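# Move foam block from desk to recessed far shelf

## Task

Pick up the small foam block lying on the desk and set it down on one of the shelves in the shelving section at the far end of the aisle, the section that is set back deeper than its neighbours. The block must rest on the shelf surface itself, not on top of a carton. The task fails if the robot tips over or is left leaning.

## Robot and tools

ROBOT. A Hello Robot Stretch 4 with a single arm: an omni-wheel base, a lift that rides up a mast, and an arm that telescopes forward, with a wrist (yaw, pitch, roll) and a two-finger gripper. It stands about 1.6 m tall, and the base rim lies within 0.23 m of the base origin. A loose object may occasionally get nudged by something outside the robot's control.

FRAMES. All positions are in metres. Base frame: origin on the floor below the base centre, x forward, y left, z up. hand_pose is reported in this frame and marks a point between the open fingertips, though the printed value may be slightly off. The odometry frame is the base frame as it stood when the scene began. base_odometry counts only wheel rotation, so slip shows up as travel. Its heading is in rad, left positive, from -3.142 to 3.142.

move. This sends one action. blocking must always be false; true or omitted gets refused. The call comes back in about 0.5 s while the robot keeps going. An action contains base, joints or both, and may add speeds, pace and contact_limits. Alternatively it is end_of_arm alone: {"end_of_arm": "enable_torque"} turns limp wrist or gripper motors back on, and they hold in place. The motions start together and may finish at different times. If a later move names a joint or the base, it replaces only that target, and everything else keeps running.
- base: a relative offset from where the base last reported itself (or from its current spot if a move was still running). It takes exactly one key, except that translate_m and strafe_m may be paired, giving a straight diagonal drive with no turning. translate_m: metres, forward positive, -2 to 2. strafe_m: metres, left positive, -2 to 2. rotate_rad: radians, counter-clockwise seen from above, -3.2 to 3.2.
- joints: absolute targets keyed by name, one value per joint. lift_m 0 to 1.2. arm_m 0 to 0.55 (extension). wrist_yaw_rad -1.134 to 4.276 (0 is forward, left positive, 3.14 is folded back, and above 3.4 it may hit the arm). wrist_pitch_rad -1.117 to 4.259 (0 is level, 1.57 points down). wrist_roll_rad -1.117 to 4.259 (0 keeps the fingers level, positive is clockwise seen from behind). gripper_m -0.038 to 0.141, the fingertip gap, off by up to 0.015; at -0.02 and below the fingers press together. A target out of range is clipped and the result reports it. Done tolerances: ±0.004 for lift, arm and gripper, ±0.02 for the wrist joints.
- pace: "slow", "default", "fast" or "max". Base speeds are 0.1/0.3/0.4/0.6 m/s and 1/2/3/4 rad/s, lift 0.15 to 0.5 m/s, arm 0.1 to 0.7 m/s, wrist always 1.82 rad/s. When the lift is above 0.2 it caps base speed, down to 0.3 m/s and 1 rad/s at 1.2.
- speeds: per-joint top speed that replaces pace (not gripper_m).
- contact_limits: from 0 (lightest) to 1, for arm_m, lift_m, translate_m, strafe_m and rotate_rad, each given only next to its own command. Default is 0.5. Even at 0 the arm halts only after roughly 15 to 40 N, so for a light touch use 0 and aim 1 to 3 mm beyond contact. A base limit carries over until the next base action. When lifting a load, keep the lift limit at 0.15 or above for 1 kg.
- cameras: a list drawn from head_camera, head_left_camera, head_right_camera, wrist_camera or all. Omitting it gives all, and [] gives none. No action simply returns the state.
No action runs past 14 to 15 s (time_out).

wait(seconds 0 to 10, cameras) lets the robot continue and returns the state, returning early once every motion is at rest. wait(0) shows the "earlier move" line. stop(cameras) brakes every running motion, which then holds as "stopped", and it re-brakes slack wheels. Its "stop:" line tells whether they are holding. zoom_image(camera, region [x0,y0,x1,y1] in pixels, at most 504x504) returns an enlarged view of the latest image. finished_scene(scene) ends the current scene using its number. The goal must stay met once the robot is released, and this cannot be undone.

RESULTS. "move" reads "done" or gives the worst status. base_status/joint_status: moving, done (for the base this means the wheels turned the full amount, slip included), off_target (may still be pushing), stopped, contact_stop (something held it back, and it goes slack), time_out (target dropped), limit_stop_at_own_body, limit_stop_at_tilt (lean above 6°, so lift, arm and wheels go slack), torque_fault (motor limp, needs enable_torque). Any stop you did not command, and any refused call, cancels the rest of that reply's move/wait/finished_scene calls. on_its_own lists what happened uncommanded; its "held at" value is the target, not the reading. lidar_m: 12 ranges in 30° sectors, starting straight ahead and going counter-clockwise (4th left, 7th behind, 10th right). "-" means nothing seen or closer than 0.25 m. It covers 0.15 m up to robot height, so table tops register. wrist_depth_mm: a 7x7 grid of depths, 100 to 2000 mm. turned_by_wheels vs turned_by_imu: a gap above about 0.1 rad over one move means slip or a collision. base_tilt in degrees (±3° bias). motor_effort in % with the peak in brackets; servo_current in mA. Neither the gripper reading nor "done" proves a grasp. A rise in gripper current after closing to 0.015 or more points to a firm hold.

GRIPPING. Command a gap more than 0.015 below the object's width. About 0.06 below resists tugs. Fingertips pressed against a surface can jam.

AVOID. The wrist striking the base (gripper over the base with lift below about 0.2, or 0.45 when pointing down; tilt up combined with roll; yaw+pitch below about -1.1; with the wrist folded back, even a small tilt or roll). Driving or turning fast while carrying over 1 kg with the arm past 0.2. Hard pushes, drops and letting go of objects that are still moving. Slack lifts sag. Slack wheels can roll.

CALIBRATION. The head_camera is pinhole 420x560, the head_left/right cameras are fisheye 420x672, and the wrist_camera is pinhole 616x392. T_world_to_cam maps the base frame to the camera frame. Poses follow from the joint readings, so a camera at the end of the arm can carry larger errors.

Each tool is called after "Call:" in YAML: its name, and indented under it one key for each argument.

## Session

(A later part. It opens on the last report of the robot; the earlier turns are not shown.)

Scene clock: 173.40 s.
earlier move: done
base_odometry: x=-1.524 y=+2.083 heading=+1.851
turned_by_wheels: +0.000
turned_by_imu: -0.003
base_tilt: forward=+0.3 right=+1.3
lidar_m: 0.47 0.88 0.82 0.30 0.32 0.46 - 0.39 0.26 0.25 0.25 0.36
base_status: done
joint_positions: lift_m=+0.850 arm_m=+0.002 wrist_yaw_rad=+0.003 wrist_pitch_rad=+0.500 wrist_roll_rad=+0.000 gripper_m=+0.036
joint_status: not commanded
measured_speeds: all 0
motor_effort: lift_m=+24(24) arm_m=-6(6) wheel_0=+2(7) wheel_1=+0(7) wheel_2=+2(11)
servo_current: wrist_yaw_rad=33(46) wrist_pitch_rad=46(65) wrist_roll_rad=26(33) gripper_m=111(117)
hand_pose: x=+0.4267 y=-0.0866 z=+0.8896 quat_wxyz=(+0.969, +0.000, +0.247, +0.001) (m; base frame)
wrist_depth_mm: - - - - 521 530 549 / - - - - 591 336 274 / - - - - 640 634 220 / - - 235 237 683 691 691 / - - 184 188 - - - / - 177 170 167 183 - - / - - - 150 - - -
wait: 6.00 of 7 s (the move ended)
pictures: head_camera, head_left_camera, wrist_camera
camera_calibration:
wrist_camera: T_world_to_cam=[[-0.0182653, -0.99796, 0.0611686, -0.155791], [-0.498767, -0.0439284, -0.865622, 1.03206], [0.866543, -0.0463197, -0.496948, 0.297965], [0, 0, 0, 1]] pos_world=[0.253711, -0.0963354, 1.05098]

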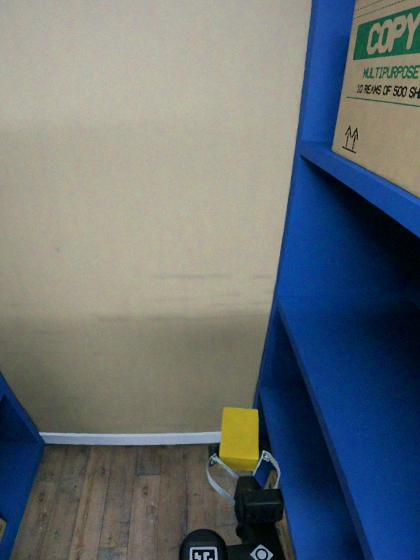

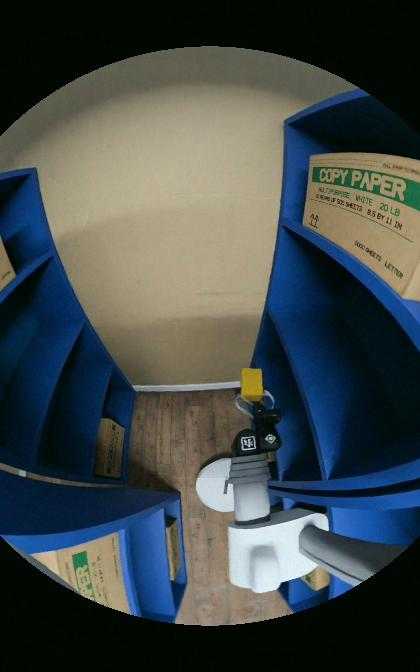

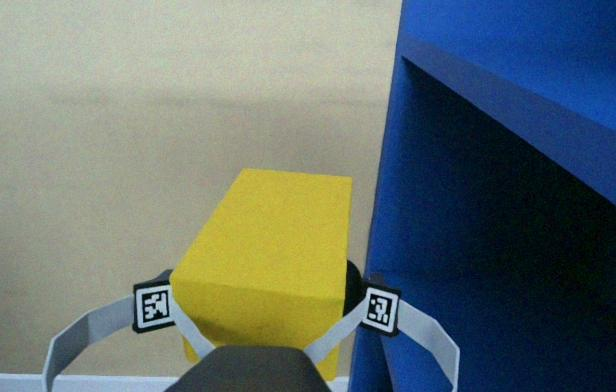

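Call:
move:
  base: {"translate_m": 0.25}
  blocking: false
  cameras: []

Call:
wait:
  seconds: 3
  cameras: []

Call:
move:
  base: {"rotate_rad": 1.57}
  pace: "slow"
  blocking: false
  cameras: []

Call:
wait:
  seconds: 4

Scene clock: 194.50 s.
move: moving
base_odometry: x=-1.533 y=+2.114 heading=+1.851
turned_by_wheels: +0.000
turned_by_imu: -0.001
base_tilt: forward=+0.2 right=+1.2
lidar_m: 0.45 0.84 0.82 0.43 0.34 0.48 - 0.38 0.25 0.25 0.25 0.34
base_status: translate_m moving
joint_positions: lift_m=+0.850 arm_m=+0.002 wrist_yaw_rad=+0.003 wrist_pitch_rad=+0.500 wrist_roll_rad=+0.000 gripper_m=+0.036
joint_status: not commanded
measured_speeds: translate_m=+0.123 strafe_m=+0.000 rotate_rad=+0.002 lift_m=+0.000 arm_m=+0.000 wrist_yaw_rad=+0.000 wrist_pitch_rad=+0.000 wrist_roll_rad=+0.000
motor_effort: lift_m=+23(24) arm_m=-6(6) wheel_0=+5(8) wheel_1=+6(7) wheel_2=-8(9)
servo_current: wrist_yaw_rad=33(39) wrist_pitch_rad=39(52) wrist_roll_rad=26(33) gripper_m=98(111)
hand_pose: x=+0.4267 y=-0.0866 z=+0.8896 quat_wxyz=(+0.969, +0.000, +0.247, +0.001) (m; base frame)
wrist_depth_mm: - - - - 508 512 521 / - - - - 559 320 274 / - - - - 615 603 226 / - - 235 237 661 661 676 / - - 185 188 707 715 732 / - 177 170 167 183 - - / - - - 150 - - -
pictures: none
No camera images: "cameras" was empty.

Scene clock: 196.30 s.
earlier move: done
base_odometry: x=-1.593 y=+2.323 heading=+1.851
turned_by_wheels: +0.000
turned_by_imu: +0.000
base_tilt: forward=+0.3 right=+1.4
lidar_m: 0.47 0.61 0.85 0.77 0.44 0.48 1.15 0.36 0.25 0.25 0.25 0.32
base_status: done
joint_positions: lift_m=+0.850 arm_m=+0.002 wrist_yaw_rad=+0.003 wrist_pitch_rad=+0.500 wrist_roll_rad=+0.000 gripper_m=+0.036
joint_status: not commanded
measured_speeds: all 0
motor_effort: lift_m=+23(24) arm_m=-6(6) wheel_0=+2(8) wheel_1=+2(7) wheel_2=+2(10)
servo_current: wrist_yaw_rad=26(46) wrist_pitch_rad=39(52) wrist_roll_rad=26(33) gripper_m=104(117)
hand_pose: x=+0.4267 y=-0.0866 z=+0.8896 quat_wxyz=(+0.969, +0.000, +0.247, +0.001) (m; base frame)
wrist_depth_mm: 351 351 353 355 359 317 317 / 373 377 379 382 387 317 272 / 404 407 413 413 415 364 220 / 442 445 433 237 449 397 399 / 473 466 185 188 439 439 439 / - 177 170 166 187 484 492 / - - - 150 539 544 539
wait: 1.80 of 3 s (the move ended)
pictures: none
No camera images: "cameras" was empty.

Scene clock: 196.80 s.
move: moving
base_odometry: x=-1.593 y=+2.323 heading=+1.981
turned_by_wheels: +0.129
turned_by_imu: +0.128
base_tilt: forward=+0.4 right=+1.4
lidar_m: 0.46 0.66 0.79 0.77 0.46 0.57 0.75 0.33 0.25 0.25 0.26 0.40
base_status: rotate_rad moving
joint_positions: lift_m=+0.850 arm_m=+0.002 wrist_yaw_rad=+0.003 wrist_pitch_rad=+0.500 wrist_roll_rad=+0.000 gripper_m=+0.036
joint_status: not commanded
measured_speeds: translate_m=+0.001 strafe_m=+0.001 rotate_rad=+0.492 lift_m=+0.000 arm_m=+0.000 wrist_yaw_rad=+0.000 wrist_pitch_rad=+0.000 wrist_roll_rad=+0.000
motor_effort: lift_m=+23(24) arm_m=-6(6) wheel_0=-5(6) wheel_1=-3(7) wheel_2=-5(7)
servo_current: wrist_yaw_rad=46(46) wrist_pitch_rad=39(52) wrist_roll_rad=33(33) gripper_m=104(111)
hand_pose: x=+0.4267 y=-0.0866 z=+0.8896 quat_wxyz=(+0.969, +0.000, +0.247, +0.001) (m; base frame)
wrist_depth_mm: 364 357 353 347 342 340 298 / 389 384 382 375 370 362 301 / 421 418 413 404 402 384 334 / 462 459 436 237 433 407 364 / - - 185 188 462 418 397 / - 178 170 167 183 449 436 / - - - 149 - 500 492
pictures: none
No camera images: "cameras" was empty.

Scene clock: 199.17 s.
earlier move: done
base_odometry: x=-1.593 y=+2.323 heading=-2.863
turned_by_wheels: +1.440
turned_by_imu: +1.421
base_tilt: forward=+0.1 right=+1.4
lidar_m: 0.46 0.45 0.46 1.20 0.36 0.26 0.25 0.28 0.31 0.59 0.64 0.81
base_status: done
joint_positions: lift_m=+0.850 arm_m=+0.002 wrist_yaw_rad=+0.003 wrist_pitch_rad=+0.500 wrist_roll_rad=+0.000 gripper_m=+0.036
joint_status: not commanded
measured_speeds: all 0
motor_effort: lift_m=+23(24) arm_m=-6(6) wheel_0=-4(8) wheel_1=-2(7) wheel_2=-1(7)
servo_current: wrist_yaw_rad=39(46) wrist_pitch_rad=46(59) wrist_roll_rad=33(33) gripper_m=104(111)
hand_pose: x=+0.4267 y=-0.0866 z=+0.8896 quat_wxyz=(+0.969, +0.000, +0.247, +0.001) (m; base frame)
wrist_depth_mm: - - - - - - - / 525 - - - - 1008 - / 580 - - - - - - / - - 236 236 - - 683 / - 768 185 188 - 809 741 / - 183 170 167 184 809 - / - 917 182 150 - 137 -
wait: 2.37 of 4 s (the move ended)
pictures: head_camera, head_left_camera, head_right_camera, wrist_camera
camera_calibration:
wrist_camera: T_world_to_cam=[[-0.0182653, -0.99796, 0.0611686, -0.155791], [-0.498767, -0.0439284, -0.865622, 1.03206], [0.866543, -0.0463197, -0.496948, 0.297965], [0, 0, 0, 1]] pos_world=[0.253711, -0.0963354, 1.05098]

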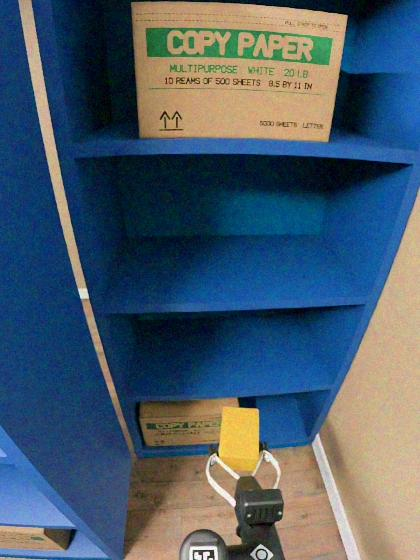

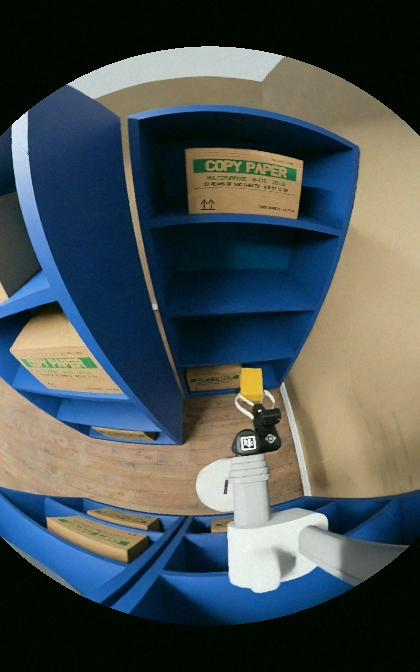

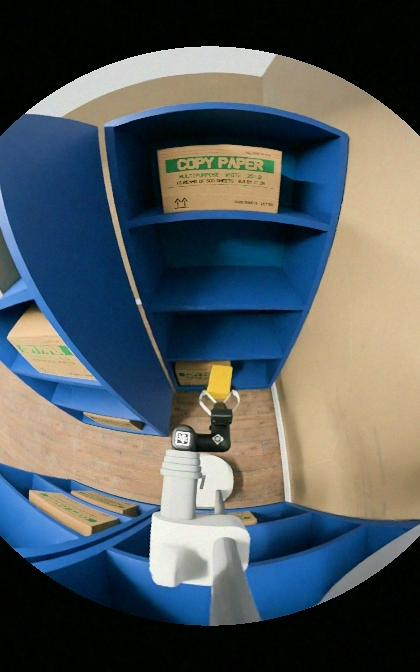

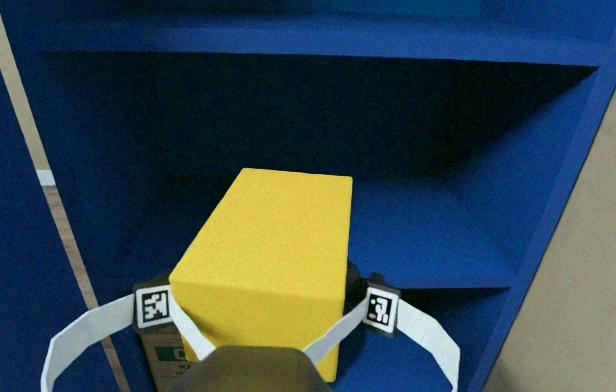

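Call:
move:
  joints: {"lift_m": 1.11}
  blocking: false
  cameras: []

Call:
wait:
  seconds: 3
  cameras: ["head_camera","wrist_camera"]

Call:
zoom_image:
  camera: "head_camera"
  region: [70, 120, 420, 480]

Scene clock: 212.30 s.
move: moving
base_odometry: x=-1.593 y=+2.323 heading=-2.863
turned_by_wheels: +0.000
turned_by_imu: -0.001
base_tilt: forward=+0.4 right=+1.4
lidar_m: 0.43 0.45 0.46 1.20 0.40 0.26 0.25 0.26 0.34 0.59 0.62 0.84
base_status: not commanded
joint_positions: lift_m=+0.889 arm_m=+0.002 wrist_yaw_rad=+0.003 wrist_pitch_rad=+0.500 wrist_roll_rad=+0.000 gripper_m=+0.036
joint_status: lift_m moving
measured_speeds: translate_m=+0.000 strafe_m=+0.000 rotate_rad=+0.000 lift_m=+0.149 arm_m=+0.000 wrist_yaw_rad=+0.000 wrist_pitch_rad=+0.000 wrist_roll_rad=+0.000
motor_effort: lift_m=+26(27) arm_m=-6(6) wheel_0=-4(4) wheel_1=-2(2) wheel_2=-1(1)
servo_current: wrist_yaw_rad=39(39) wrist_pitch_rad=52(52) wrist_roll_rad=26(33) gripper_m=104(111)
hand_pose: x=+0.4267 y=-0.0866 z=+0.9288 quat_wxyz=(+0.969, +0.000, +0.247, +0.001) (m; base frame)
wrist_depth_mm: 508 - - - - - - / - - - - - - - / 580 - - - - - - / - - 235 236 - - 683 / - - 185 188 - 854 - / - 183 170 167 185 820 - / - 917 182 150 - 137 -
pictures: none
No camera images: "cameras" was empty.

Scene clock: 213.93 s.
earlier move: done
base_odometry: x=-1.593 y=+2.323 heading=-2.863
turned_by_wheels: +0.000
turned_by_imu: +0.000
base_tilt: forward=+0.4 right=+1.4
lidar_m: 0.48 0.44 0.48 1.19 0.39 0.27 0.25 0.26 0.34 0.59 0.63 0.82
base_status: not commanded
joint_positions: lift_m=+1.110 arm_m=+0.002 wrist_yaw_rad=+0.003 wrist_pitch_rad=+0.500 wrist_roll_rad=+0.000 gripper_m=+0.036
joint_status: all done
measured_speeds: all 0
motor_effort: lift_m=+24(27) arm_m=-6(6) wheel_0=-4(4) wheel_1=-1(2) wheel_2=-1(1)
servo_current: wrist_yaw_rad=39(46) wrist_pitch_rad=52(59) wrist_roll_rad=20(33) gripper_m=117(117)
hand_pose: x=+0.4267 y=-0.0866 z=+1.1495 quat_wxyz=(+0.969, +0.000, +0.247, +0.001) (m; base frame)
wrist_depth_mm: 517 - - - - 917 - / 525 - - - - 991 - / 580 - - - - 854 - / 634 - 235 236 - - 683 / - - 185 188 - - 741 / - 182 171 166 183 854 - / - - 144 150 - 137 -
wait: 1.63 of 3 s (the move ended)
pictures: head_camera, wrist_camera
camera_calibration:
wrist_camera: T_world_to_cam=[[-0.0182653, -0.99796, 0.0611686, -0.171695], [-0.498767, -0.0439284, -0.865622, 1.25712], [0.866543, -0.0463197, -0.496948, 0.427172], [0, 0, 0, 1]] pos_world=[0.253711, -0.0963354, 1.31098]

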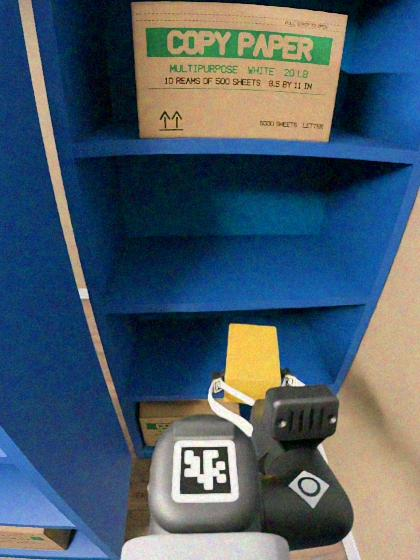

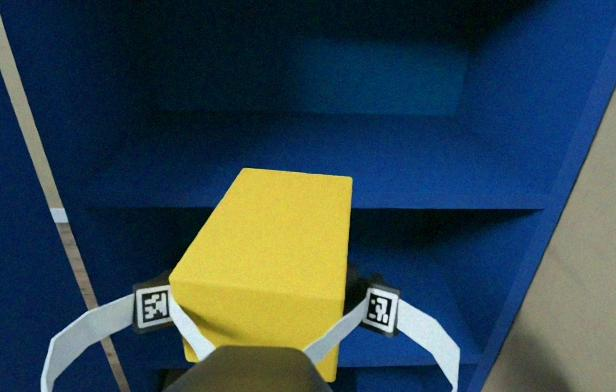

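Scaled by 1.400 from the camera's 420x560 image, which has a finer 1200x1600 frame.

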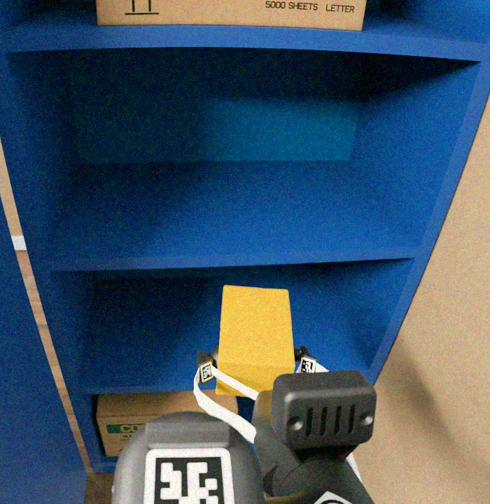

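Call:
move:
  base: {"translate_m": 0.25}
  joints: {"arm_m": 0.24, "lift_m": 1.085}
  contact_limits: {"arm_m": 0.1}
  blocking: false
  cameras: []

Call:
wait:
  seconds: 4

Scene clock: 228.07 s.
move: moving
base_odometry: x=-1.624 y=+2.314 heading=-2.862
turned_by_wheels: +0.000
turned_by_imu: -0.001
base_tilt: forward=+0.4 right=+1.3
lidar_m: 0.73 0.44 0.43 1.06 0.42 0.29 0.27 0.31 0.36 0.59 0.64 0.80
base_status: translate_m moving
joint_positions: lift_m=+1.086 arm_m=+0.054 wrist_yaw_rad=+0.003 wrist_pitch_rad=+0.500 wrist_roll_rad=+0.000 gripper_m=+0.036
joint_status: lift_m moving; arm_m moving
measured_speeds: translate_m=+0.124 strafe_m=-0.001 rotate_rad=-0.001 lift_m=-0.024 arm_m=+0.198 wrist_yaw_rad=+0.000 wrist_pitch_rad=+0.000 wrist_roll_rad=+0.000
motor_effort: lift_m=+13(22) arm_m=+6(9) wheel_0=+6(7) wheel_1=+6(6) wheel_2=-8(9)
servo_current: wrist_yaw_rad=26(46) wrist_pitch_rad=39(59) wrist_roll_rad=26(33) gripper_m=111(111)
contact_limits: arm_m 0.1
hand_pose: x=+0.4787 y=-0.0867 z=+1.1261 quat_wxyz=(+0.969, +0.000, +0.247, +0.001) (m; base frame)
wrist_depth_mm: - - - - - 878 - / 521 - - - - 931 - / 521 - - - - - - / 535 - 235 237 - - 621 / - - 185 187 1182 - 661 / - 177 170 166 183 - 723 / - - - 150 - 778 -
pictures: none
No camera images: "cameras" was empty.

Scene clock: 229.87 s.
earlier move: done
base_odometry: x=-1.834 y=+2.254 heading=-2.862
turned_by_wheels: +0.000
turned_by_imu: +0.000
base_tilt: forward=+0.3 right=+1.3
lidar_m: 0.51 0.44 0.32 0.34 0.76 0.52 0.48 0.50 0.63 0.59 0.60 0.59
base_status: done
joint_positions: lift_m=+1.085 arm_m=+0.240 wrist_yaw_rad=+0.003 wrist_pitch_rad=+0.500 wrist_roll_rad=+0.000 gripper_m=+0.036
joint_status: all done
measured_speeds: all 0
motor_effort: lift_m=+14(22) arm_m=+6(10) wheel_0=+3(7) wheel_1=+1(7) wheel_2=+1(10)
servo_current: wrist_yaw_rad=39(46) wrist_pitch_rad=39(65) wrist_roll_rad=26(33) gripper_m=98(117)
contact_limits: arm_m 0.1
hand_pose: x=+0.6640 y=-0.0867 z=+1.1254 quat_wxyz=(+0.969, +0.000, +0.247, +0.001) (m; base frame)
wrist_depth_mm: 477 477 480 488 488 496 504 / 504 512 517 525 530 535 539 / 539 559 564 569 569 580 585 / 580 591 264 237 603 615 609 / 430 433 185 188 449 455 455 / 368 183 170 167 186 392 394 / 314 317 182 150 329 320 342
wait: 1.80 of 4 s (the move ended)
pictures: head_camera, head_left_camera, head_right_camera, wrist_camera
camera_calibration:
wrist_camera: T_world_to_cam=[[-0.0184828, -0.997956, 0.0611792, -0.165887], [-0.49885, -0.0438249, -0.86558, 1.35452], [0.866491, -0.0465176, -0.49702, 0.20961], [0, 0, 0, 1]] pos_world=[0.491012, -0.096435, 1.28678]

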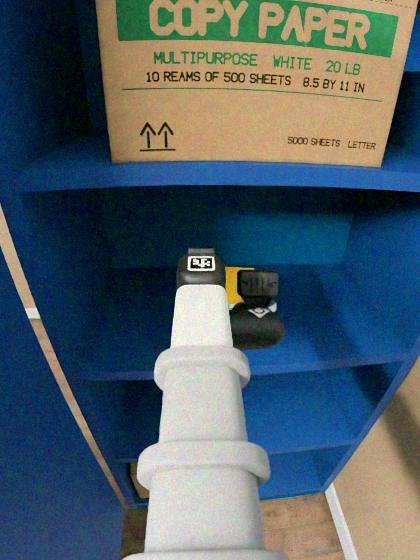

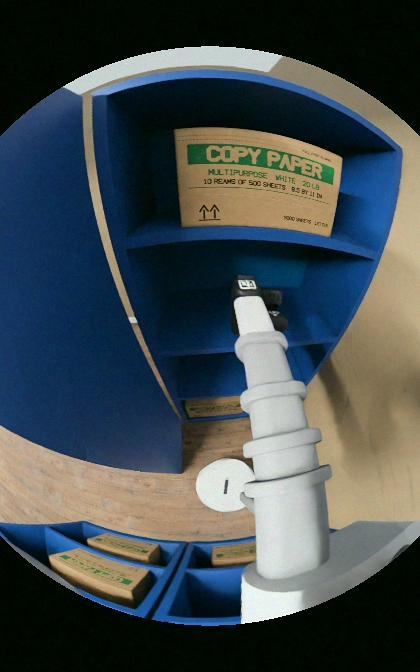

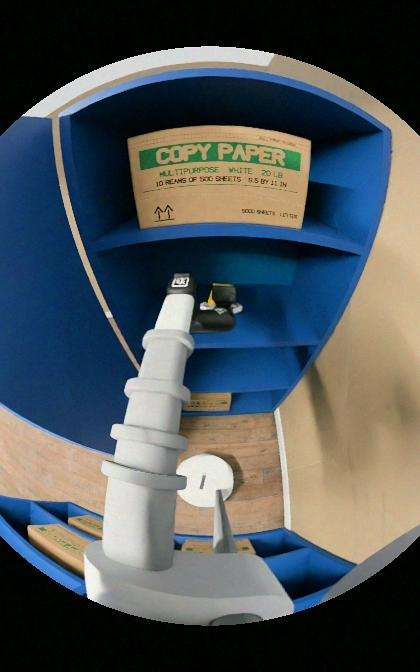

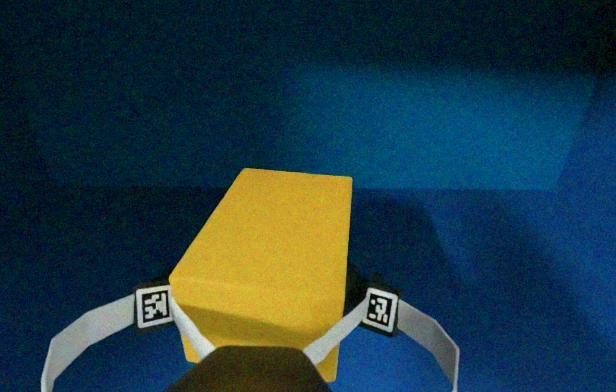

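Call:
move:
  joints: {"arm_m": 0.29, "lift_m": 1.02}
  contact_limits: {"arm_m": 0.1, "lift_m": 0.1}
  blocking: false
  cameras: []

Call:
wait:
  seconds: 3
  cameras: ["wrist_camera"]

Call:
zoom_image:
  camera: "wrist_camera"
  region: [112, 140, 420, 392]

Scene clock: 238.40 s.
move: moving
base_odometry: x=-1.834 y=+2.254 heading=-2.862
turned_by_wheels: +0.000
turned_by_imu: -0.001
base_tilt: forward=+0.4 right=+1.5
lidar_m: 0.51 0.47 0.31 0.31 0.77 0.52 0.48 0.51 0.61 0.59 0.61 0.54
base_status: not commanded
joint_positions: lift_m=+1.047 arm_m=+0.282 wrist_yaw_rad=+0.003 wrist_pitch_rad=+0.500 wrist_roll_rad=+0.000 gripper_m=+0.036
joint_status: lift_m moving; arm_m moving
measured_speeds: translate_m=+0.000 strafe_m=+0.000 rotate_rad=+0.000 lift_m=-0.132 arm_m=+0.085 wrist_yaw_rad=+0.000 wrist_pitch_rad=+0.000 wrist_roll_rad=+0.000
motor_effort: lift_m=+11(14) arm_m=+6(9) wheel_0=+3(3) wheel_1=+1(2) wheel_2=+1(2)
servo_current: wrist_yaw_rad=33(46) wrist_pitch_rad=39(52) wrist_roll_rad=33(33) gripper_m=104(111)
contact_limits: arm_m 0.1; lift_m 0.1
hand_pose: x=+0.7064 y=-0.0867 z=+1.0867 quat_wxyz=(+0.969, +0.000, +0.247, +0.001) (m; base frame)
wrist_depth_mm: 439 442 445 449 455 459 469 / 466 473 480 488 496 496 500 / 508 512 517 525 535 539 549 / 449 539 249 237 - - - / 394 402 185 188 415 415 421 / 327 187 170 166 186 343 345 / 277 281 182 150 287 282 301
pictures: none
No camera images: "cameras" was empty.

Scene clock: 239.10 s.
earlier move: done
base_odometry: x=-1.834 y=+2.254 heading=-2.862
turned_by_wheels: +0.000
turned_by_imu: +0.000
base_tilt: forward=+0.3 right=+1.3
lidar_m: 0.53 0.45 0.29 0.32 0.74 0.53 0.50 0.51 0.64 0.59 0.61 0.55
base_status: not commanded
joint_positions: lift_m=+1.020 arm_m=+0.290 wrist_yaw_rad=+0.003 wrist_pitch_rad=+0.500 wrist_roll_rad=+0.000 gripper_m=+0.036
joint_status: all done
measured_speeds: all 0
motor_effort: lift_m=+14(15) arm_m=+6(10) wheel_0=+3(3) wheel_1=+1(2) wheel_2=+1(2)
servo_current: wrist_yaw_rad=33(46) wrist_pitch_rad=52(52) wrist_roll_rad=26(33) gripper_m=104(111)
contact_limits: arm_m 0.1; lift_m 0.1
hand_pose: x=+0.7140 y=-0.0867 z=+1.0604 quat_wxyz=(+0.969, +0.000, +0.247, +0.001) (m; base frame)
wrist_depth_mm: 430 430 436 439 442 449 459 / 455 466 469 473 480 488 484 / 496 500 504 512 517 525 525 / 430 418 402 237 436 442 445 / 345 349 186 187 364 368 370 / 287 187 170 167 187 301 304 / 243 247 182 150 254 248 265
wait: 0.70 of 3 s (the move ended)
pictures: wrist_camera
camera_calibration:
wrist_camera: T_world_to_cam=[[-0.0184828, -0.997956, 0.0611792, -0.160986], [-0.49885, -0.0438249, -0.86558, 1.3232], [0.866491, -0.0465176, -0.49702, 0.133979], [0, 0, 0, 1]] pos_world=[0.541012, -0.096435, 1.22178]

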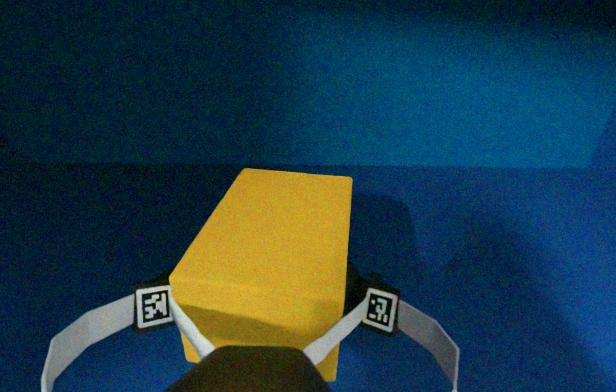

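Scaled by 1.636.

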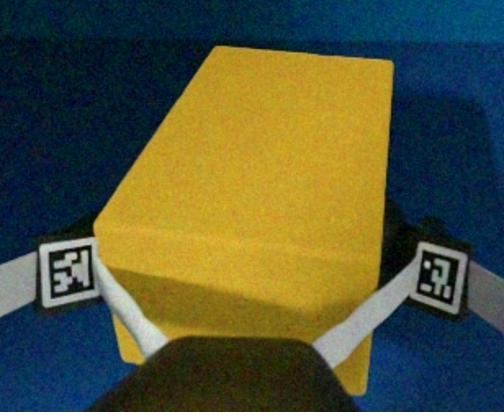

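Call:
move:
  joints: {"lift_m": 1.003}
  contact_limits: {"lift_m": 0.0}
  speeds: {"lift_m": 0.05}
  blocking: false
  cameras: []

Call:
wait:
  seconds: 2
  cameras: ["wrist_camera"]

Call:
zoom_image:
  camera: "wrist_camera"
  region: [112, 140, 420, 392]

Scene clock: 247.10 s.
move: moving
base_odometry: x=-1.834 y=+2.254 heading=-2.862
turned_by_wheels: +0.000
turned_by_imu: -0.001
base_tilt: forward=+0.3 right=+1.3
lidar_m: 0.53 0.45 0.31 0.32 0.78 0.50 0.47 0.51 0.62 0.58 0.61 0.55
base_status: not commanded
joint_positions: lift_m=+1.003 arm_m=+0.290 wrist_yaw_rad=+0.003 wrist_pitch_rad=+0.500 wrist_roll_rad=+0.000 gripper_m=+0.036
joint_status: lift_m moving
measured_speeds: translate_m=+0.000 strafe_m=+0.000 rotate_rad=+0.000 lift_m=-0.003 arm_m=+0.000 wrist_yaw_rad=+0.000 wrist_pitch_rad=+0.000 wrist_roll_rad=+0.000
motor_effort: lift_m=+15(15) arm_m=+6(7) wheel_0=+3(3) wheel_1=+1(2) wheel_2=+1(2)
servo_current: wrist_yaw_rad=39(39) wrist_pitch_rad=46(52) wrist_roll_rad=26(33) gripper_m=104(117)
contact_limits: arm_m 0.1; lift_m 0
hand_pose: x=+0.7140 y=-0.0867 z=+1.0434 quat_wxyz=(+0.969, +0.000, +0.247, +0.001) (m; base frame)
wrist_depth_mm: 430 433 436 442 442 445 455 / 459 466 466 477 477 484 484 / 492 500 500 512 517 525 525 / 402 407 389 236 407 430 418 / 319 325 186 188 336 340 343 / 266 184 170 166 187 279 281 / 224 229 182 150 236 230 245
pictures: none
No camera images: "cameras" was empty.

Scene clock: 247.40 s.
earlier move: done
base_odometry: x=-1.834 y=+2.254 heading=-2.862
turned_by_wheels: +0.000
turned_by_imu: +0.000
base_tilt: forward=+0.4 right=+1.3
lidar_m: 0.53 0.48 0.29 0.31 0.76 0.52 0.47 0.51 0.62 0.57 0.61 0.57
base_status: not commanded
joint_positions: lift_m=+1.003 arm_m=+0.290 wrist_yaw_rad=+0.003 wrist_pitch_rad=+0.500 wrist_roll_rad=+0.000 gripper_m=+0.036
joint_status: all done
measured_speeds: all 0
motor_effort: lift_m=+14(15) arm_m=+6(7) wheel_0=+3(3) wheel_1=+1(2) wheel_2=+1(2)
servo_current: wrist_yaw_rad=33(46) wrist_pitch_rad=33(52) wrist_roll_rad=33(33) gripper_m=104(117)
contact_limits: arm_m 0.1; lift_m 0
hand_pose: x=+0.7140 y=-0.0867 z=+1.0434 quat_wxyz=(+0.969, +0.000, +0.247, +0.001) (m; base frame)
wrist_depth_mm: 430 433 436 439 442 452 455 / 455 466 473 477 477 480 488 / 496 500 504 512 517 525 530 / 399 407 389 237 407 430 415 / 319 325 185 189 338 340 343 / 266 183 170 167 187 281 279 / 225 228 182 150 236 229 245
wait: 0.30 of 2 s (the move ended)
pictures: wrist_camera
camera_calibration:
wrist_camera: T_world_to_cam=[[-0.0184828, -0.997956, 0.0611792, -0.159946], [-0.49885, -0.0438249, -0.86558, 1.30849], [0.866491, -0.0465176, -0.49702, 0.12553], [0, 0, 0, 1]] pos_world=[0.541012, -0.096435, 1.20478]

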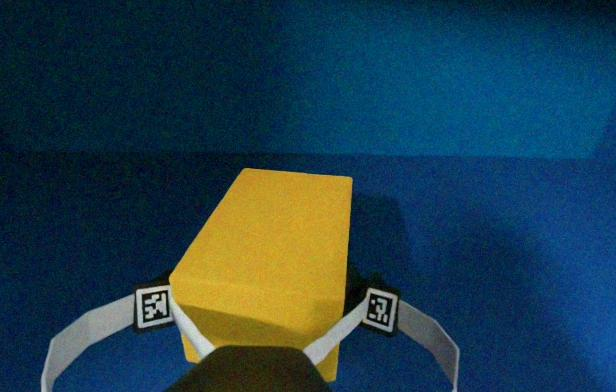

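Scaled by 1.636.

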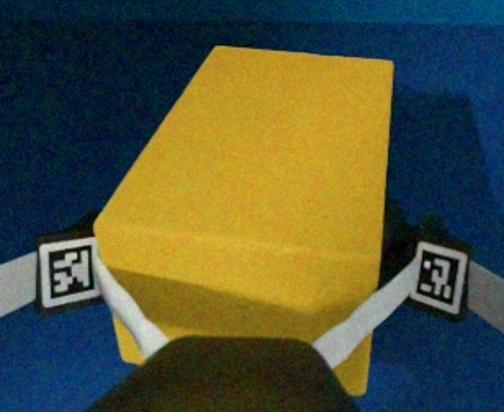

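Call:
move:
  joints: {"lift_m": 0.995}
  contact_limits: {"lift_m": 0.0}
  speeds: {"lift_m": 0.03}
  blocking: false
  cameras: []

Call:
wait:
  seconds: 2
  cameras: ["wrist_camera"]

Call:
zoom_image:
  camera: "wrist_camera"
  region: [112, 140, 420, 392]

Scene clock: 255.03 s.
move: moving
base_odometry: x=-1.834 y=+2.254 heading=-2.862
turned_by_wheels: +0.000
turned_by_imu: -0.001
base_tilt: forward=+0.2 right=+1.2
lidar_m: 0.53 0.44 0.31 0.37 0.77 0.54 0.49 0.49 0.63 0.57 0.61 0.57
base_status: not commanded
joint_positions: lift_m=+0.995 arm_m=+0.290 wrist_yaw_rad=+0.003 wrist_pitch_rad=+0.500 wrist_roll_rad=+0.000 gripper_m=+0.036
joint_status: lift_m moving
measured_speeds: all 0
motor_effort: lift_m=+14(16) arm_m=+6(6) wheel_0=+3(3) wheel_1=+1(2) wheel_2=+1(2)
servo_current: wrist_yaw_rad=33(39) wrist_pitch_rad=39(52) wrist_roll_rad=26(33) gripper_m=111(111)
contact_limits: arm_m 0.1; lift_m 0
hand_pose: x=+0.7140 y=-0.0867 z=+1.0354 quat_wxyz=(+0.969, +0.000, +0.247, +0.001) (m; base frame)
wrist_depth_mm: 430 436 436 439 442 449 455 / 462 462 469 469 477 484 484 / 488 488 500 504 508 517 530 / 387 392 377 238 413 413 421 / 307 312 186 188 324 327 330 / 255 187 170 166 187 268 270 / 216 220 182 150 226 221 235
pictures: none
No camera images: "cameras" was empty.

Scene clock: 255.20 s.
earlier move: done
base_odometry: x=-1.834 y=+2.254 heading=-2.862
turned_by_wheels: +0.000
turned_by_imu: +0.000
base_tilt: forward=+0.2 right=+1.4
lidar_m: 0.52 0.45 0.32 0.34 0.75 0.52 0.48 0.49 0.64 0.57 0.62 0.54
base_status: not commanded
joint_positions: lift_m=+0.995 arm_m=+0.290 wrist_yaw_rad=+0.003 wrist_pitch_rad=+0.500 wrist_roll_rad=+0.000 gripper_m=+0.036
joint_status: all done
measured_speeds: all 0
motor_effort: lift_m=+14(16) arm_m=+6(6) wheel_0=+3(3) wheel_1=+1(2) wheel_2=+1(2)
servo_current: wrist_yaw_rad=33(39) wrist_pitch_rad=39(52) wrist_roll_rad=26(33) gripper_m=104(111)
contact_limits: arm_m 0.1; lift_m 0
hand_pose: x=+0.7140 y=-0.0867 z=+1.0354 quat_wxyz=(+0.969, +0.000, +0.247, +0.001) (m; base frame)
wrist_depth_mm: 433 430 436 442 445 449 459 / 455 466 469 477 477 484 484 / 488 488 500 504 508 521 525 / 387 392 377 238 413 413 421 / 307 310 185 188 324 327 329 / 256 187 170 167 187 268 268 / 216 220 182 150 226 221 236
wait: 0.17 of 2 s (the move ended)
pictures: wrist_camera
camera_calibration:
wrist_camera: T_world_to_cam=[[-0.0184828, -0.997956, 0.0611792, -0.159456], [-0.49885, -0.0438249, -0.86558, 1.30156], [0.866491, -0.0465176, -0.49702, 0.121554], [0, 0, 0, 1]] pos_world=[0.541012, -0.096435, 1.19678]

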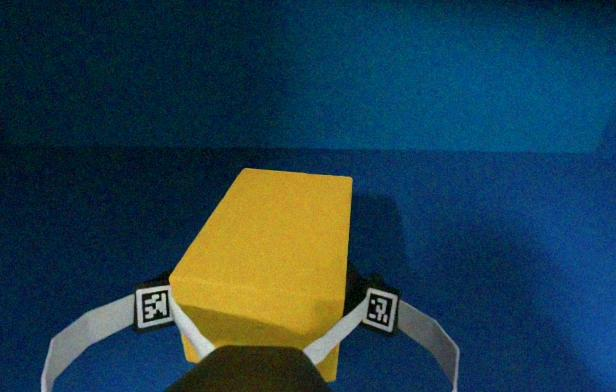

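Scaled by 1.636.

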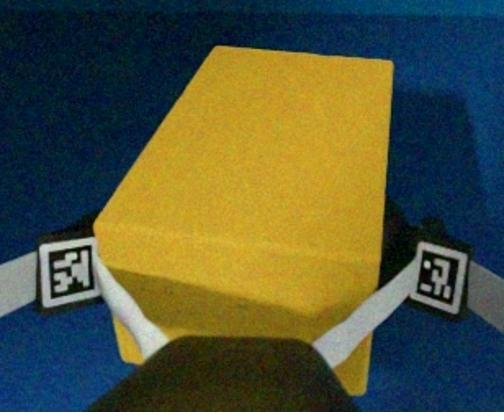

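Call:
move:
  joints: {"lift_m": 0.99}
  contact_limits: {"lift_m": 0.0}
  speeds: {"lift_m": 0.02}
  blocking: false
  cameras: []

Call:
wait:
  seconds: 1.5
  cameras: ["wrist_camera"]

Call:
zoom_image:
  camera: "wrist_camera"
  region: [112, 140, 420, 392]

Scene clock: 263.10 s.
move: moving
base_odometry: x=-1.834 y=+2.254 heading=-2.862
turned_by_wheels: +0.000
turned_by_imu: -0.001
base_tilt: forward=+0.3 right=+1.2
lidar_m: 0.51 0.45 0.31 0.36 0.77 0.53 0.50 0.49 0.62 0.58 0.61 0.55
base_status: not commanded
joint_positions: lift_m=+0.990 arm_m=+0.290 wrist_yaw_rad=+0.003 wrist_pitch_rad=+0.500 wrist_roll_rad=+0.000 gripper_m=+0.036
joint_status: lift_m moving
measured_speeds: all 0
motor_effort: lift_m=+13(15) arm_m=+6(6) wheel_0=+3(3) wheel_1=+1(2) wheel_2=+1(2)
servo_current: wrist_yaw_rad=33(46) wrist_pitch_rad=39(52) wrist_roll_rad=26(33) gripper_m=104(111)
contact_limits: arm_m 0.1; lift_m 0
hand_pose: x=+0.7140 y=-0.0867 z=+1.0304 quat_wxyz=(+0.969, +0.000, +0.247, +0.001) (m; base frame)
wrist_depth_mm: 430 430 436 439 445 445 455 / 459 462 466 477 477 484 484 / 492 488 496 504 512 508 521 / 377 382 368 238 402 407 413 / 300 304 186 188 317 319 322 / 248 187 170 167 188 263 263 / 211 215 182 150 221 216 230
pictures: none
No camera images: "cameras" was empty.

Scene clock: 263.20 s.
earlier move: done
base_odometry: x=-1.834 y=+2.254 heading=-2.862
turned_by_wheels: +0.000
turned_by_imu: +0.000
base_tilt: forward=+0.4 right=+1.4
lidar_m: 0.51 0.46 0.30 0.35 0.75 0.50 0.46 0.51 0.63 0.58 0.61 0.56
base_status: not commanded
joint_positions: lift_m=+0.990 arm_m=+0.290 wrist_yaw_rad=+0.003 wrist_pitch_rad=+0.500 wrist_roll_rad=+0.000 gripper_m=+0.036
joint_status: all done
measured_speeds: all 0
motor_effort: lift_m=+14(15) arm_m=+6(7) wheel_0=+3(3) wheel_1=+1(2) wheel_2=+2(2)
servo_current: wrist_yaw_rad=39(46) wrist_pitch_rad=26(52) wrist_roll_rad=26(33) gripper_m=104(111)
contact_limits: arm_m 0.1; lift_m 0
hand_pose: x=+0.7140 y=-0.0867 z=+1.0304 quat_wxyz=(+0.969, +0.000, +0.247, +0.001) (m; base frame)
wrist_depth_mm: 433 433 436 442 442 445 452 / 459 462 469 477 480 480 488 / 484 488 492 504 512 517 521 / 377 382 368 238 402 404 410 / 298 303 185 187 315 319 322 / 249 187 170 166 187 263 264 / 211 214 182 150 221 216 229
wait: 0.10 of 1.5 s (the move ended)
pictures: wrist_camera
camera_calibration:
wrist_camera: T_world_to_cam=[[-0.0184828, -0.997956, 0.0611792, -0.15915], [-0.49885, -0.0438249, -0.86558, 1.29723], [0.866491, -0.0465176, -0.49702, 0.119068], [0, 0, 0, 1]] pos_world=[0.541012, -0.096435, 1.19178]

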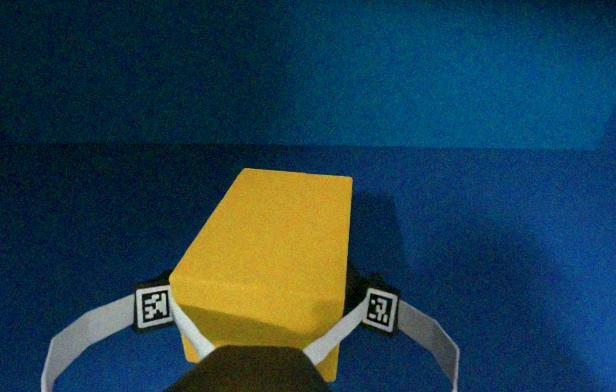

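Scaled by 1.636.

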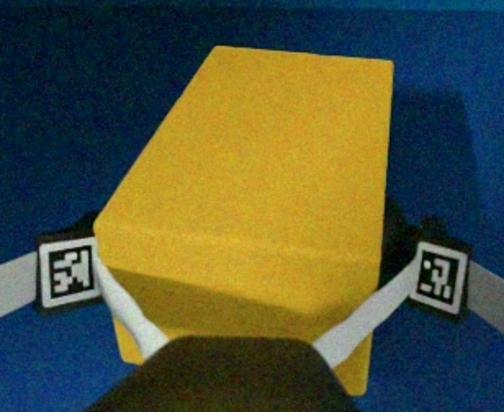

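Call:
move:
  joints: {"lift_m": 0.98}
  contact_limits: {"lift_m": 0.0}
  speeds: {"lift_m": 0.02}
  blocking: false
  cameras: []

Call:
wait:
  seconds: 1.5
  cameras: ["wrist_camera"]

Call:
zoom_image:
  camera: "wrist_camera"
  region: [112, 140, 420, 392]

Scene clock: 271.10 s.
move: moving
base_odometry: x=-1.834 y=+2.254 heading=-2.862
turned_by_wheels: +0.000
turned_by_imu: -0.001
base_tilt: forward=+0.5 right=+1.4
lidar_m: 0.52 0.47 0.32 0.32 0.74 0.52 0.49 0.50 0.63 0.58 0.61 0.57
base_status: not commanded
joint_positions: lift_m=+0.981 arm_m=+0.290 wrist_yaw_rad=+0.003 wrist_pitch_rad=+0.500 wrist_roll_rad=+0.000 gripper_m=+0.036
joint_status: lift_m moving
measured_speeds: translate_m=+0.000 strafe_m=+0.000 rotate_rad=+0.000 lift_m=-0.020 arm_m=+0.000 wrist_yaw_rad=+0.000 wrist_pitch_rad=+0.000 wrist_roll_rad=+0.000
motor_effort: lift_m=+13(14) arm_m=+6(6) wheel_0=+3(3) wheel_1=+1(1) wheel_2=+1(2)
servo_current: wrist_yaw_rad=39(39) wrist_pitch_rad=39(46) wrist_roll_rad=26(33) gripper_m=104(117)
contact_limits: arm_m 0.1; lift_m 0
hand_pose: x=+0.7140 y=-0.0867 z=+1.0208 quat_wxyz=(+0.969, +0.000, +0.247, +0.001) (m; base frame)
wrist_depth_mm: 430 433 436 439 442 449 455 / 459 462 469 477 480 480 488 / 480 484 492 496 504 512 521 / 359 364 349 237 382 387 392 / 285 290 186 189 301 304 307 / 238 187 170 167 187 251 251 / 200 204 182 176 210 206 220
pictures: none
No camera images: "cameras" was empty.

Scene clock: 271.43 s.
earlier move: done
base_odometry: x=-1.834 y=+2.254 heading=-2.862
turned_by_wheels: +0.000
turned_by_imu: +0.000
base_tilt: forward=+0.5 right=+1.3
lidar_m: 0.51 0.48 0.30 0.34 0.76 0.52 0.47 0.51 0.64 0.58 0.63 0.56
base_status: not commanded
joint_positions: lift_m=+0.980 arm_m=+0.290 wrist_yaw_rad=+0.003 wrist_pitch_rad=+0.500 wrist_roll_rad=+0.000 gripper_m=+0.036
joint_status: all done
measured_speeds: all 0
motor_effort: lift_m=+14(14) arm_m=+6(6) wheel_0=+3(3) wheel_1=+1(1) wheel_2=+1(2)
servo_current: wrist_yaw_rad=39(46) wrist_pitch_rad=59(59) wrist_roll_rad=26(33) gripper_m=117(117)
contact_limits: arm_m 0.1; lift_m 0
hand_pose: x=+0.7140 y=-0.0867 z=+1.0204 quat_wxyz=(+0.969, +0.000, +0.247, +0.001) (m; base frame)
wrist_depth_mm: 433 430 436 439 442 449 455 / 459 462 469 473 477 480 488 / 477 484 492 496 500 517 517 / 357 362 349 237 379 387 387 / 283 289 186 188 300 301 304 / 236 188 170 167 187 249 250 / 200 204 182 176 209 204 218
wait: 0.33 of 1.5 s (the move ended)
pictures: wrist_camera
camera_calibration:
wrist_camera: T_world_to_cam=[[-0.0184828, -0.997956, 0.0611792, -0.158539], [-0.49885, -0.0438249, -0.86558, 1.28858], [0.866491, -0.0465176, -0.49702, 0.114098], [0, 0, 0, 1]] pos_world=[0.541012, -0.096435, 1.18178]

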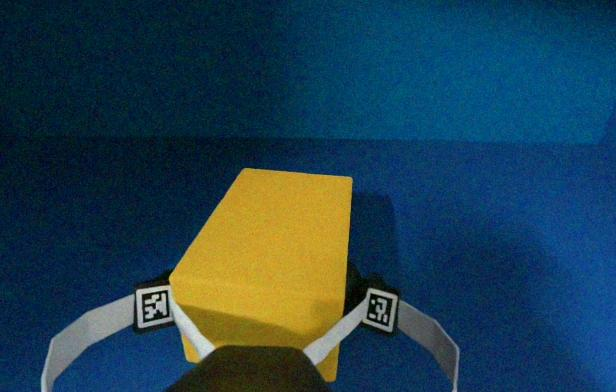

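Scaled by 1.636.

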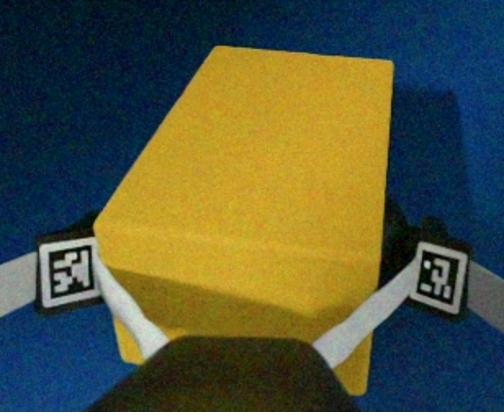

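Call:
move:
  joints: {"lift_m": 0.972}
  contact_limits: {"lift_m": 0.0}
  speeds: {"lift_m": 0.02}
  blocking: false
  cameras: []

Call:
wait:
  seconds: 1.5
  cameras: ["wrist_camera"]

Call:
zoom_image:
  camera: "wrist_camera"
  region: [112, 140, 420, 392]

Scene clock: 280.83 s.
move: moving
base_odometry: x=-1.834 y=+2.254 heading=-2.862
turned_by_wheels: +0.000
turned_by_imu: -0.001
base_tilt: forward=+0.3 right=+1.4
lidar_m: 0.50 0.46 0.32 0.34 0.76 0.54 0.49 0.50 0.64 0.58 0.62 0.57
base_status: not commanded
joint_positions: lift_m=+0.972 arm_m=+0.290 wrist_yaw_rad=+0.003 wrist_pitch_rad=+0.500 wrist_roll_rad=+0.000 gripper_m=+0.036
joint_status: lift_m moving
measured_speeds: all 0
motor_effort: lift_m=+14(15) arm_m=+6(7) wheel_0=+3(3) wheel_1=+1(1) wheel_2=+2(2)
servo_current: wrist_yaw_rad=33(39) wrist_pitch_rad=33(52) wrist_roll_rad=26(33) gripper_m=117(117)
contact_limits: arm_m 0.1; lift_m 0
hand_pose: x=+0.7140 y=-0.0867 z=+1.0124 quat_wxyz=(+0.969, +0.000, +0.247, +0.001) (m; base frame)
wrist_depth_mm: 433 433 436 436 442 449 455 / 459 462 469 473 477 488 484 / 466 484 488 496 500 508 512 / 343 347 334 236 362 370 377 / 272 278 185 188 287 290 291 / 226 186 170 167 187 239 240 / 192 196 182 176 201 196 209
pictures: none
No camera images: "cameras" was empty.

Scene clock: 281.07 s.
earlier move: done
base_odometry: x=-1.834 y=+2.254 heading=-2.862
turned_by_wheels: +0.000
turned_by_imu: +0.000
base_tilt: forward=+0.2 right=+1.2
lidar_m: 0.51 0.47 0.33 0.34 0.74 0.54 0.49 0.51 0.63 0.59 0.61 0.55
base_status: not commanded
joint_positions: lift_m=+0.972 arm_m=+0.290 wrist_yaw_rad=+0.003 wrist_pitch_rad=+0.500 wrist_roll_rad=+0.000 gripper_m=+0.036
joint_status: all done
measured_speeds: all 0
motor_effort: lift_m=+14(15) arm_m=+6(7) wheel_0=+3(3) wheel_1=+1(1) wheel_2=+1(2)
servo_current: wrist_yaw_rad=39(39) wrist_pitch_rad=39(52) wrist_roll_rad=26(33) gripper_m=104(117)
contact_limits: arm_m 0.1; lift_m 0
hand_pose: x=+0.7140 y=-0.0867 z=+1.0124 quat_wxyz=(+0.969, +0.000, +0.247, +0.001) (m; base frame)
wrist_depth_mm: 430 433 436 436 442 445 455 / 462 462 469 473 480 480 484 / 462 480 488 496 500 508 508 / 343 347 334 236 364 370 375 / 272 279 185 187 287 291 294 / 225 187 170 167 187 239 239 / 192 195 182 176 201 196 209
wait: 0.23 of 1.5 s (the move ended)
pictures: wrist_camera
camera_calibration:
wrist_camera: T_world_to_cam=[[-0.0184828, -0.997956, 0.0611792, -0.158049], [-0.49885, -0.0438249, -0.86558, 1.28165], [0.866491, -0.0465176, -0.49702, 0.110122], [0, 0, 0, 1]] pos_world=[0.541012, -0.096435, 1.17378]

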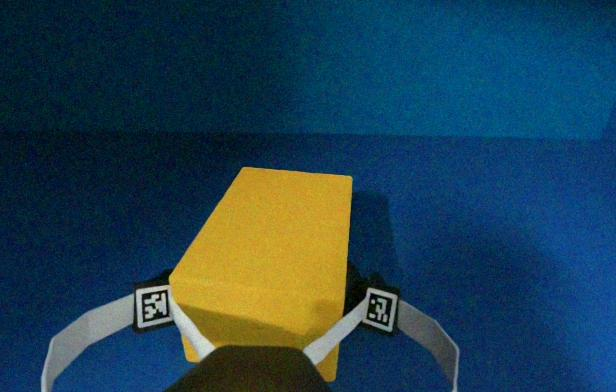

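Scaled by 1.636.

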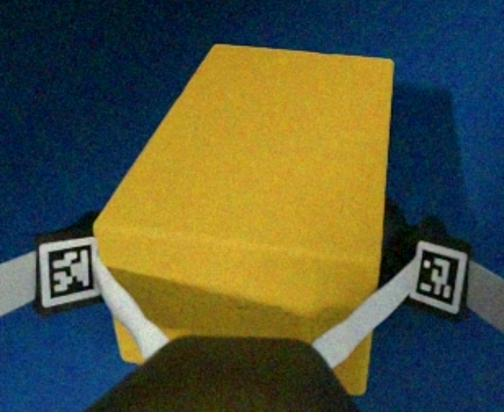

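Call:
move:
  joints: {"gripper_m": 0.135}
  blocking: false
  cameras: []

Call:
wait:
  seconds: 2.5
  cameras: ["wrist_camera"]

Call:
move:
  joints: {"arm_m": 0.1}
  blocking: false
  cameras: []

Call:
wait:
  seconds: 2
  cameras: ["wrist_camera"]

Scene clock: 287.57 s.
move: moving
base_odometry: x=-1.834 y=+2.254 heading=-2.862
turned_by_wheels: +0.000
turned_by_imu: -0.001
base_tilt: forward=+0.5 right=+1.3
lidar_m: 0.50 0.46 0.32 0.35 0.74 0.53 0.47 0.48 0.64 0.59 0.63 0.55
base_status: not commanded
joint_positions: lift_m=+0.972 arm_m=+0.290 wrist_yaw_rad=+0.003 wrist_pitch_rad=+0.500 wrist_roll_rad=+0.000 gripper_m=+0.056
joint_status: gripper_m moving
measured_speeds: all 0
motor_effort: lift_m=+14(14) arm_m=+6(6) wheel_0=+3(3) wheel_1=+1(1) wheel_2=+1(2)
servo_current: wrist_yaw_rad=33(39) wrist_pitch_rad=46(46) wrist_roll_rad=33(33) gripper_m=26(78)
contact_limits: arm_m 0.1; lift_m 0
hand_pose: x=+0.7140 y=-0.0867 z=+1.0124 quat_wxyz=(+0.969, +0.000, +0.247, +0.001) (m; base frame)
wrist_depth_mm: 430 430 436 439 445 449 455 / 459 462 469 473 477 484 488 / 477 484 488 496 500 504 517 / 349 353 338 240 370 375 382 / 274 281 187 198 291 293 297 / 228 192 176 172 194 242 242 / 200 198 193 183 202 211 211
pictures: none
No camera images: "cameras" was empty.

Scene clock: 289.00 s.
earlier move: done
base_odometry: x=-1.834 y=+2.254 heading=-2.862
turned_by_wheels: +0.000
turned_by_imu: +0.000
base_tilt: forward=+0.3 right=+1.3
lidar_m: 0.50 0.46 0.32 0.35 0.74 0.52 0.46 0.51 0.64 0.58 0.60 0.57
base_status: not commanded
joint_positions: lift_m=+0.972 arm_m=+0.290 wrist_yaw_rad=+0.003 wrist_pitch_rad=+0.500 wrist_roll_rad=+0.000 gripper_m=+0.135
joint_status: all done
measured_speeds: all 0
motor_effort: lift_m=+14(14) arm_m=+6(6) wheel_0=+3(3) wheel_1=+1(2) wheel_2=+1(2)
servo_current: wrist_yaw_rad=39(46) wrist_pitch_rad=46(52) wrist_roll_rad=26(33) gripper_m=46(111)
contact_limits: arm_m 0.1; lift_m 0
hand_pose: x=+0.7140 y=-0.0867 z=+1.0124 quat_wxyz=(+0.969, +0.000, +0.247, +0.001) (m; base frame)
wrist_depth_mm: 433 430 436 439 442 445 452 / 459 462 469 473 477 480 484 / 466 484 488 492 500 508 512 / 345 351 338 241 370 377 384 / 274 278 189 198 290 294 297 / 227 198 190 183 201 242 243 / 200 197 204 195 204 210 211
wait: 1.43 of 2.5 s (the move ended)
pictures: wrist_camera
camera_calibration:
wrist_camera: T_world_to_cam=[[-0.0184828, -0.997956, 0.0611792, -0.158049], [-0.49885, -0.0438249, -0.86558, 1.28165], [0.866491, -0.0465176, -0.49702, 0.110122], [0, 0, 0, 1]] pos_world=[0.541012, -0.096435, 1.17378]

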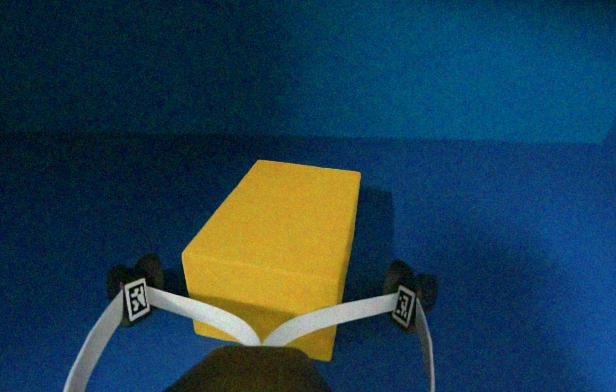

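Scene clock: 289.50 s.
move: moving
base_odometry: x=-1.834 y=+2.254 heading=-2.862
turned_by_wheels: +0.000
turned_by_imu: +0.000
base_tilt: forward=+0.3 right=+1.5
lidar_m: 0.52 0.46 0.32 0.34 0.76 0.53 0.49 0.49 0.64 0.59 0.59 0.55
base_status: not commanded
joint_positions: lift_m=+0.972 arm_m=+0.238 wrist_yaw_rad=+0.003 wrist_pitch_rad=+0.500 wrist_roll_rad=+0.000 gripper_m=+0.135
joint_status: arm_m moving
measured_speeds: translate_m=+0.000 strafe_m=+0.000 rotate_rad=+0.000 lift_m=+0.000 arm_m=-0.198 wrist_yaw_rad=+0.000 wrist_pitch_rad=+0.000 wrist_roll_rad=+0.000
motor_effort: lift_m=+14(14) arm_m=-6(9) wheel_0=+3(3) wheel_1=+1(2) wheel_2=+2(2)
servo_current: wrist_yaw_rad=39(52) wrist_pitch_rad=39(52) wrist_roll_rad=26(33) gripper_m=46(52)
contact_limits: lift_m 0
hand_pose: x=+0.6620 y=-0.0867 z=+1.0124 quat_wxyz=(+0.969, +0.000, +0.247, +0.001) (m; base frame)
wrist_depth_mm: 473 469 477 480 484 484 496 / 504 508 512 517 521 525 525 / 436 445 452 306 544 554 554 / 347 351 266 240 370 377 384 / 273 279 240 227 291 293 297 / 227 198 234 237 203 242 243 / 200 196 204 202 203 204 211
pictures: none
No camera images: "cameras" was empty.

Scene clock: 290.67 s.
earlier move: done
base_odometry: x=-1.834 y=+2.254 heading=-2.862
turned_by_wheels: +0.000
turned_by_imu: +0.000
base_tilt: forward=+0.5 right=+1.5
lidar_m: 0.51 0.46 0.31 0.31 0.76 0.52 0.47 0.50 0.63 0.59 0.61 0.55
base_status: not commanded
joint_positions: lift_m=+0.972 arm_m=+0.100 wrist_yaw_rad=+0.003 wrist_pitch_rad=+0.500 wrist_roll_rad=+0.000 gripper_m=+0.135
joint_status: all done
measured_speeds: all 0
motor_effort: lift_m=+14(14) arm_m=-6(11) wheel_0=+3(3) wheel_1=+1(2) wheel_2=+1(2)
servo_current: wrist_yaw_rad=39(52) wrist_pitch_rad=33(52) wrist_roll_rad=20(39) gripper_m=46(59)
contact_limits: lift_m 0
hand_pose: x=+0.5245 y=-0.0867 z=+1.0124 quat_wxyz=(+0.969, +0.000, +0.247, +0.001) (m; base frame)
wrist_depth_mm: 585 603 609 621 627 634 634 / 512 640 647 661 661 676 - / 433 433 413 359 439 - - / 343 349 355 359 366 375 379 / 273 279 281 287 289 296 301 / 279 192 283 290 200 798 - / - 699 732 - 732 723 -
wait: 1.17 of 2 s (the move ended)
pictures: wrist_camera
camera_calibration:
wrist_camera: T_world_to_cam=[[-0.0184828, -0.997956, 0.0611792, -0.161552], [-0.49885, -0.0438249, -0.86558, 1.18712], [0.866491, -0.0465176, -0.49702, 0.274322], [0, 0, 0, 1]] pos_world=[0.351512, -0.096435, 1.17378]

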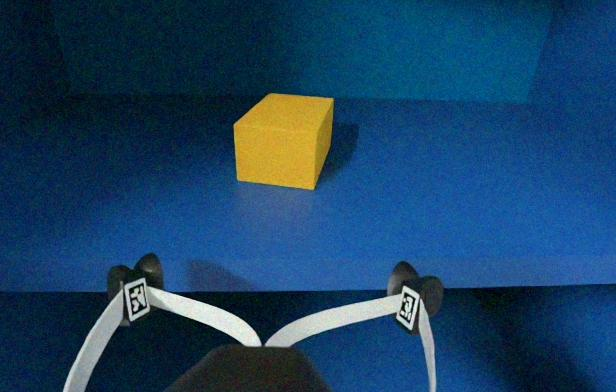

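Block sits well inside the shelf.

Call:
finished_scene:
  scene: 1

The scene is finished: the task was done.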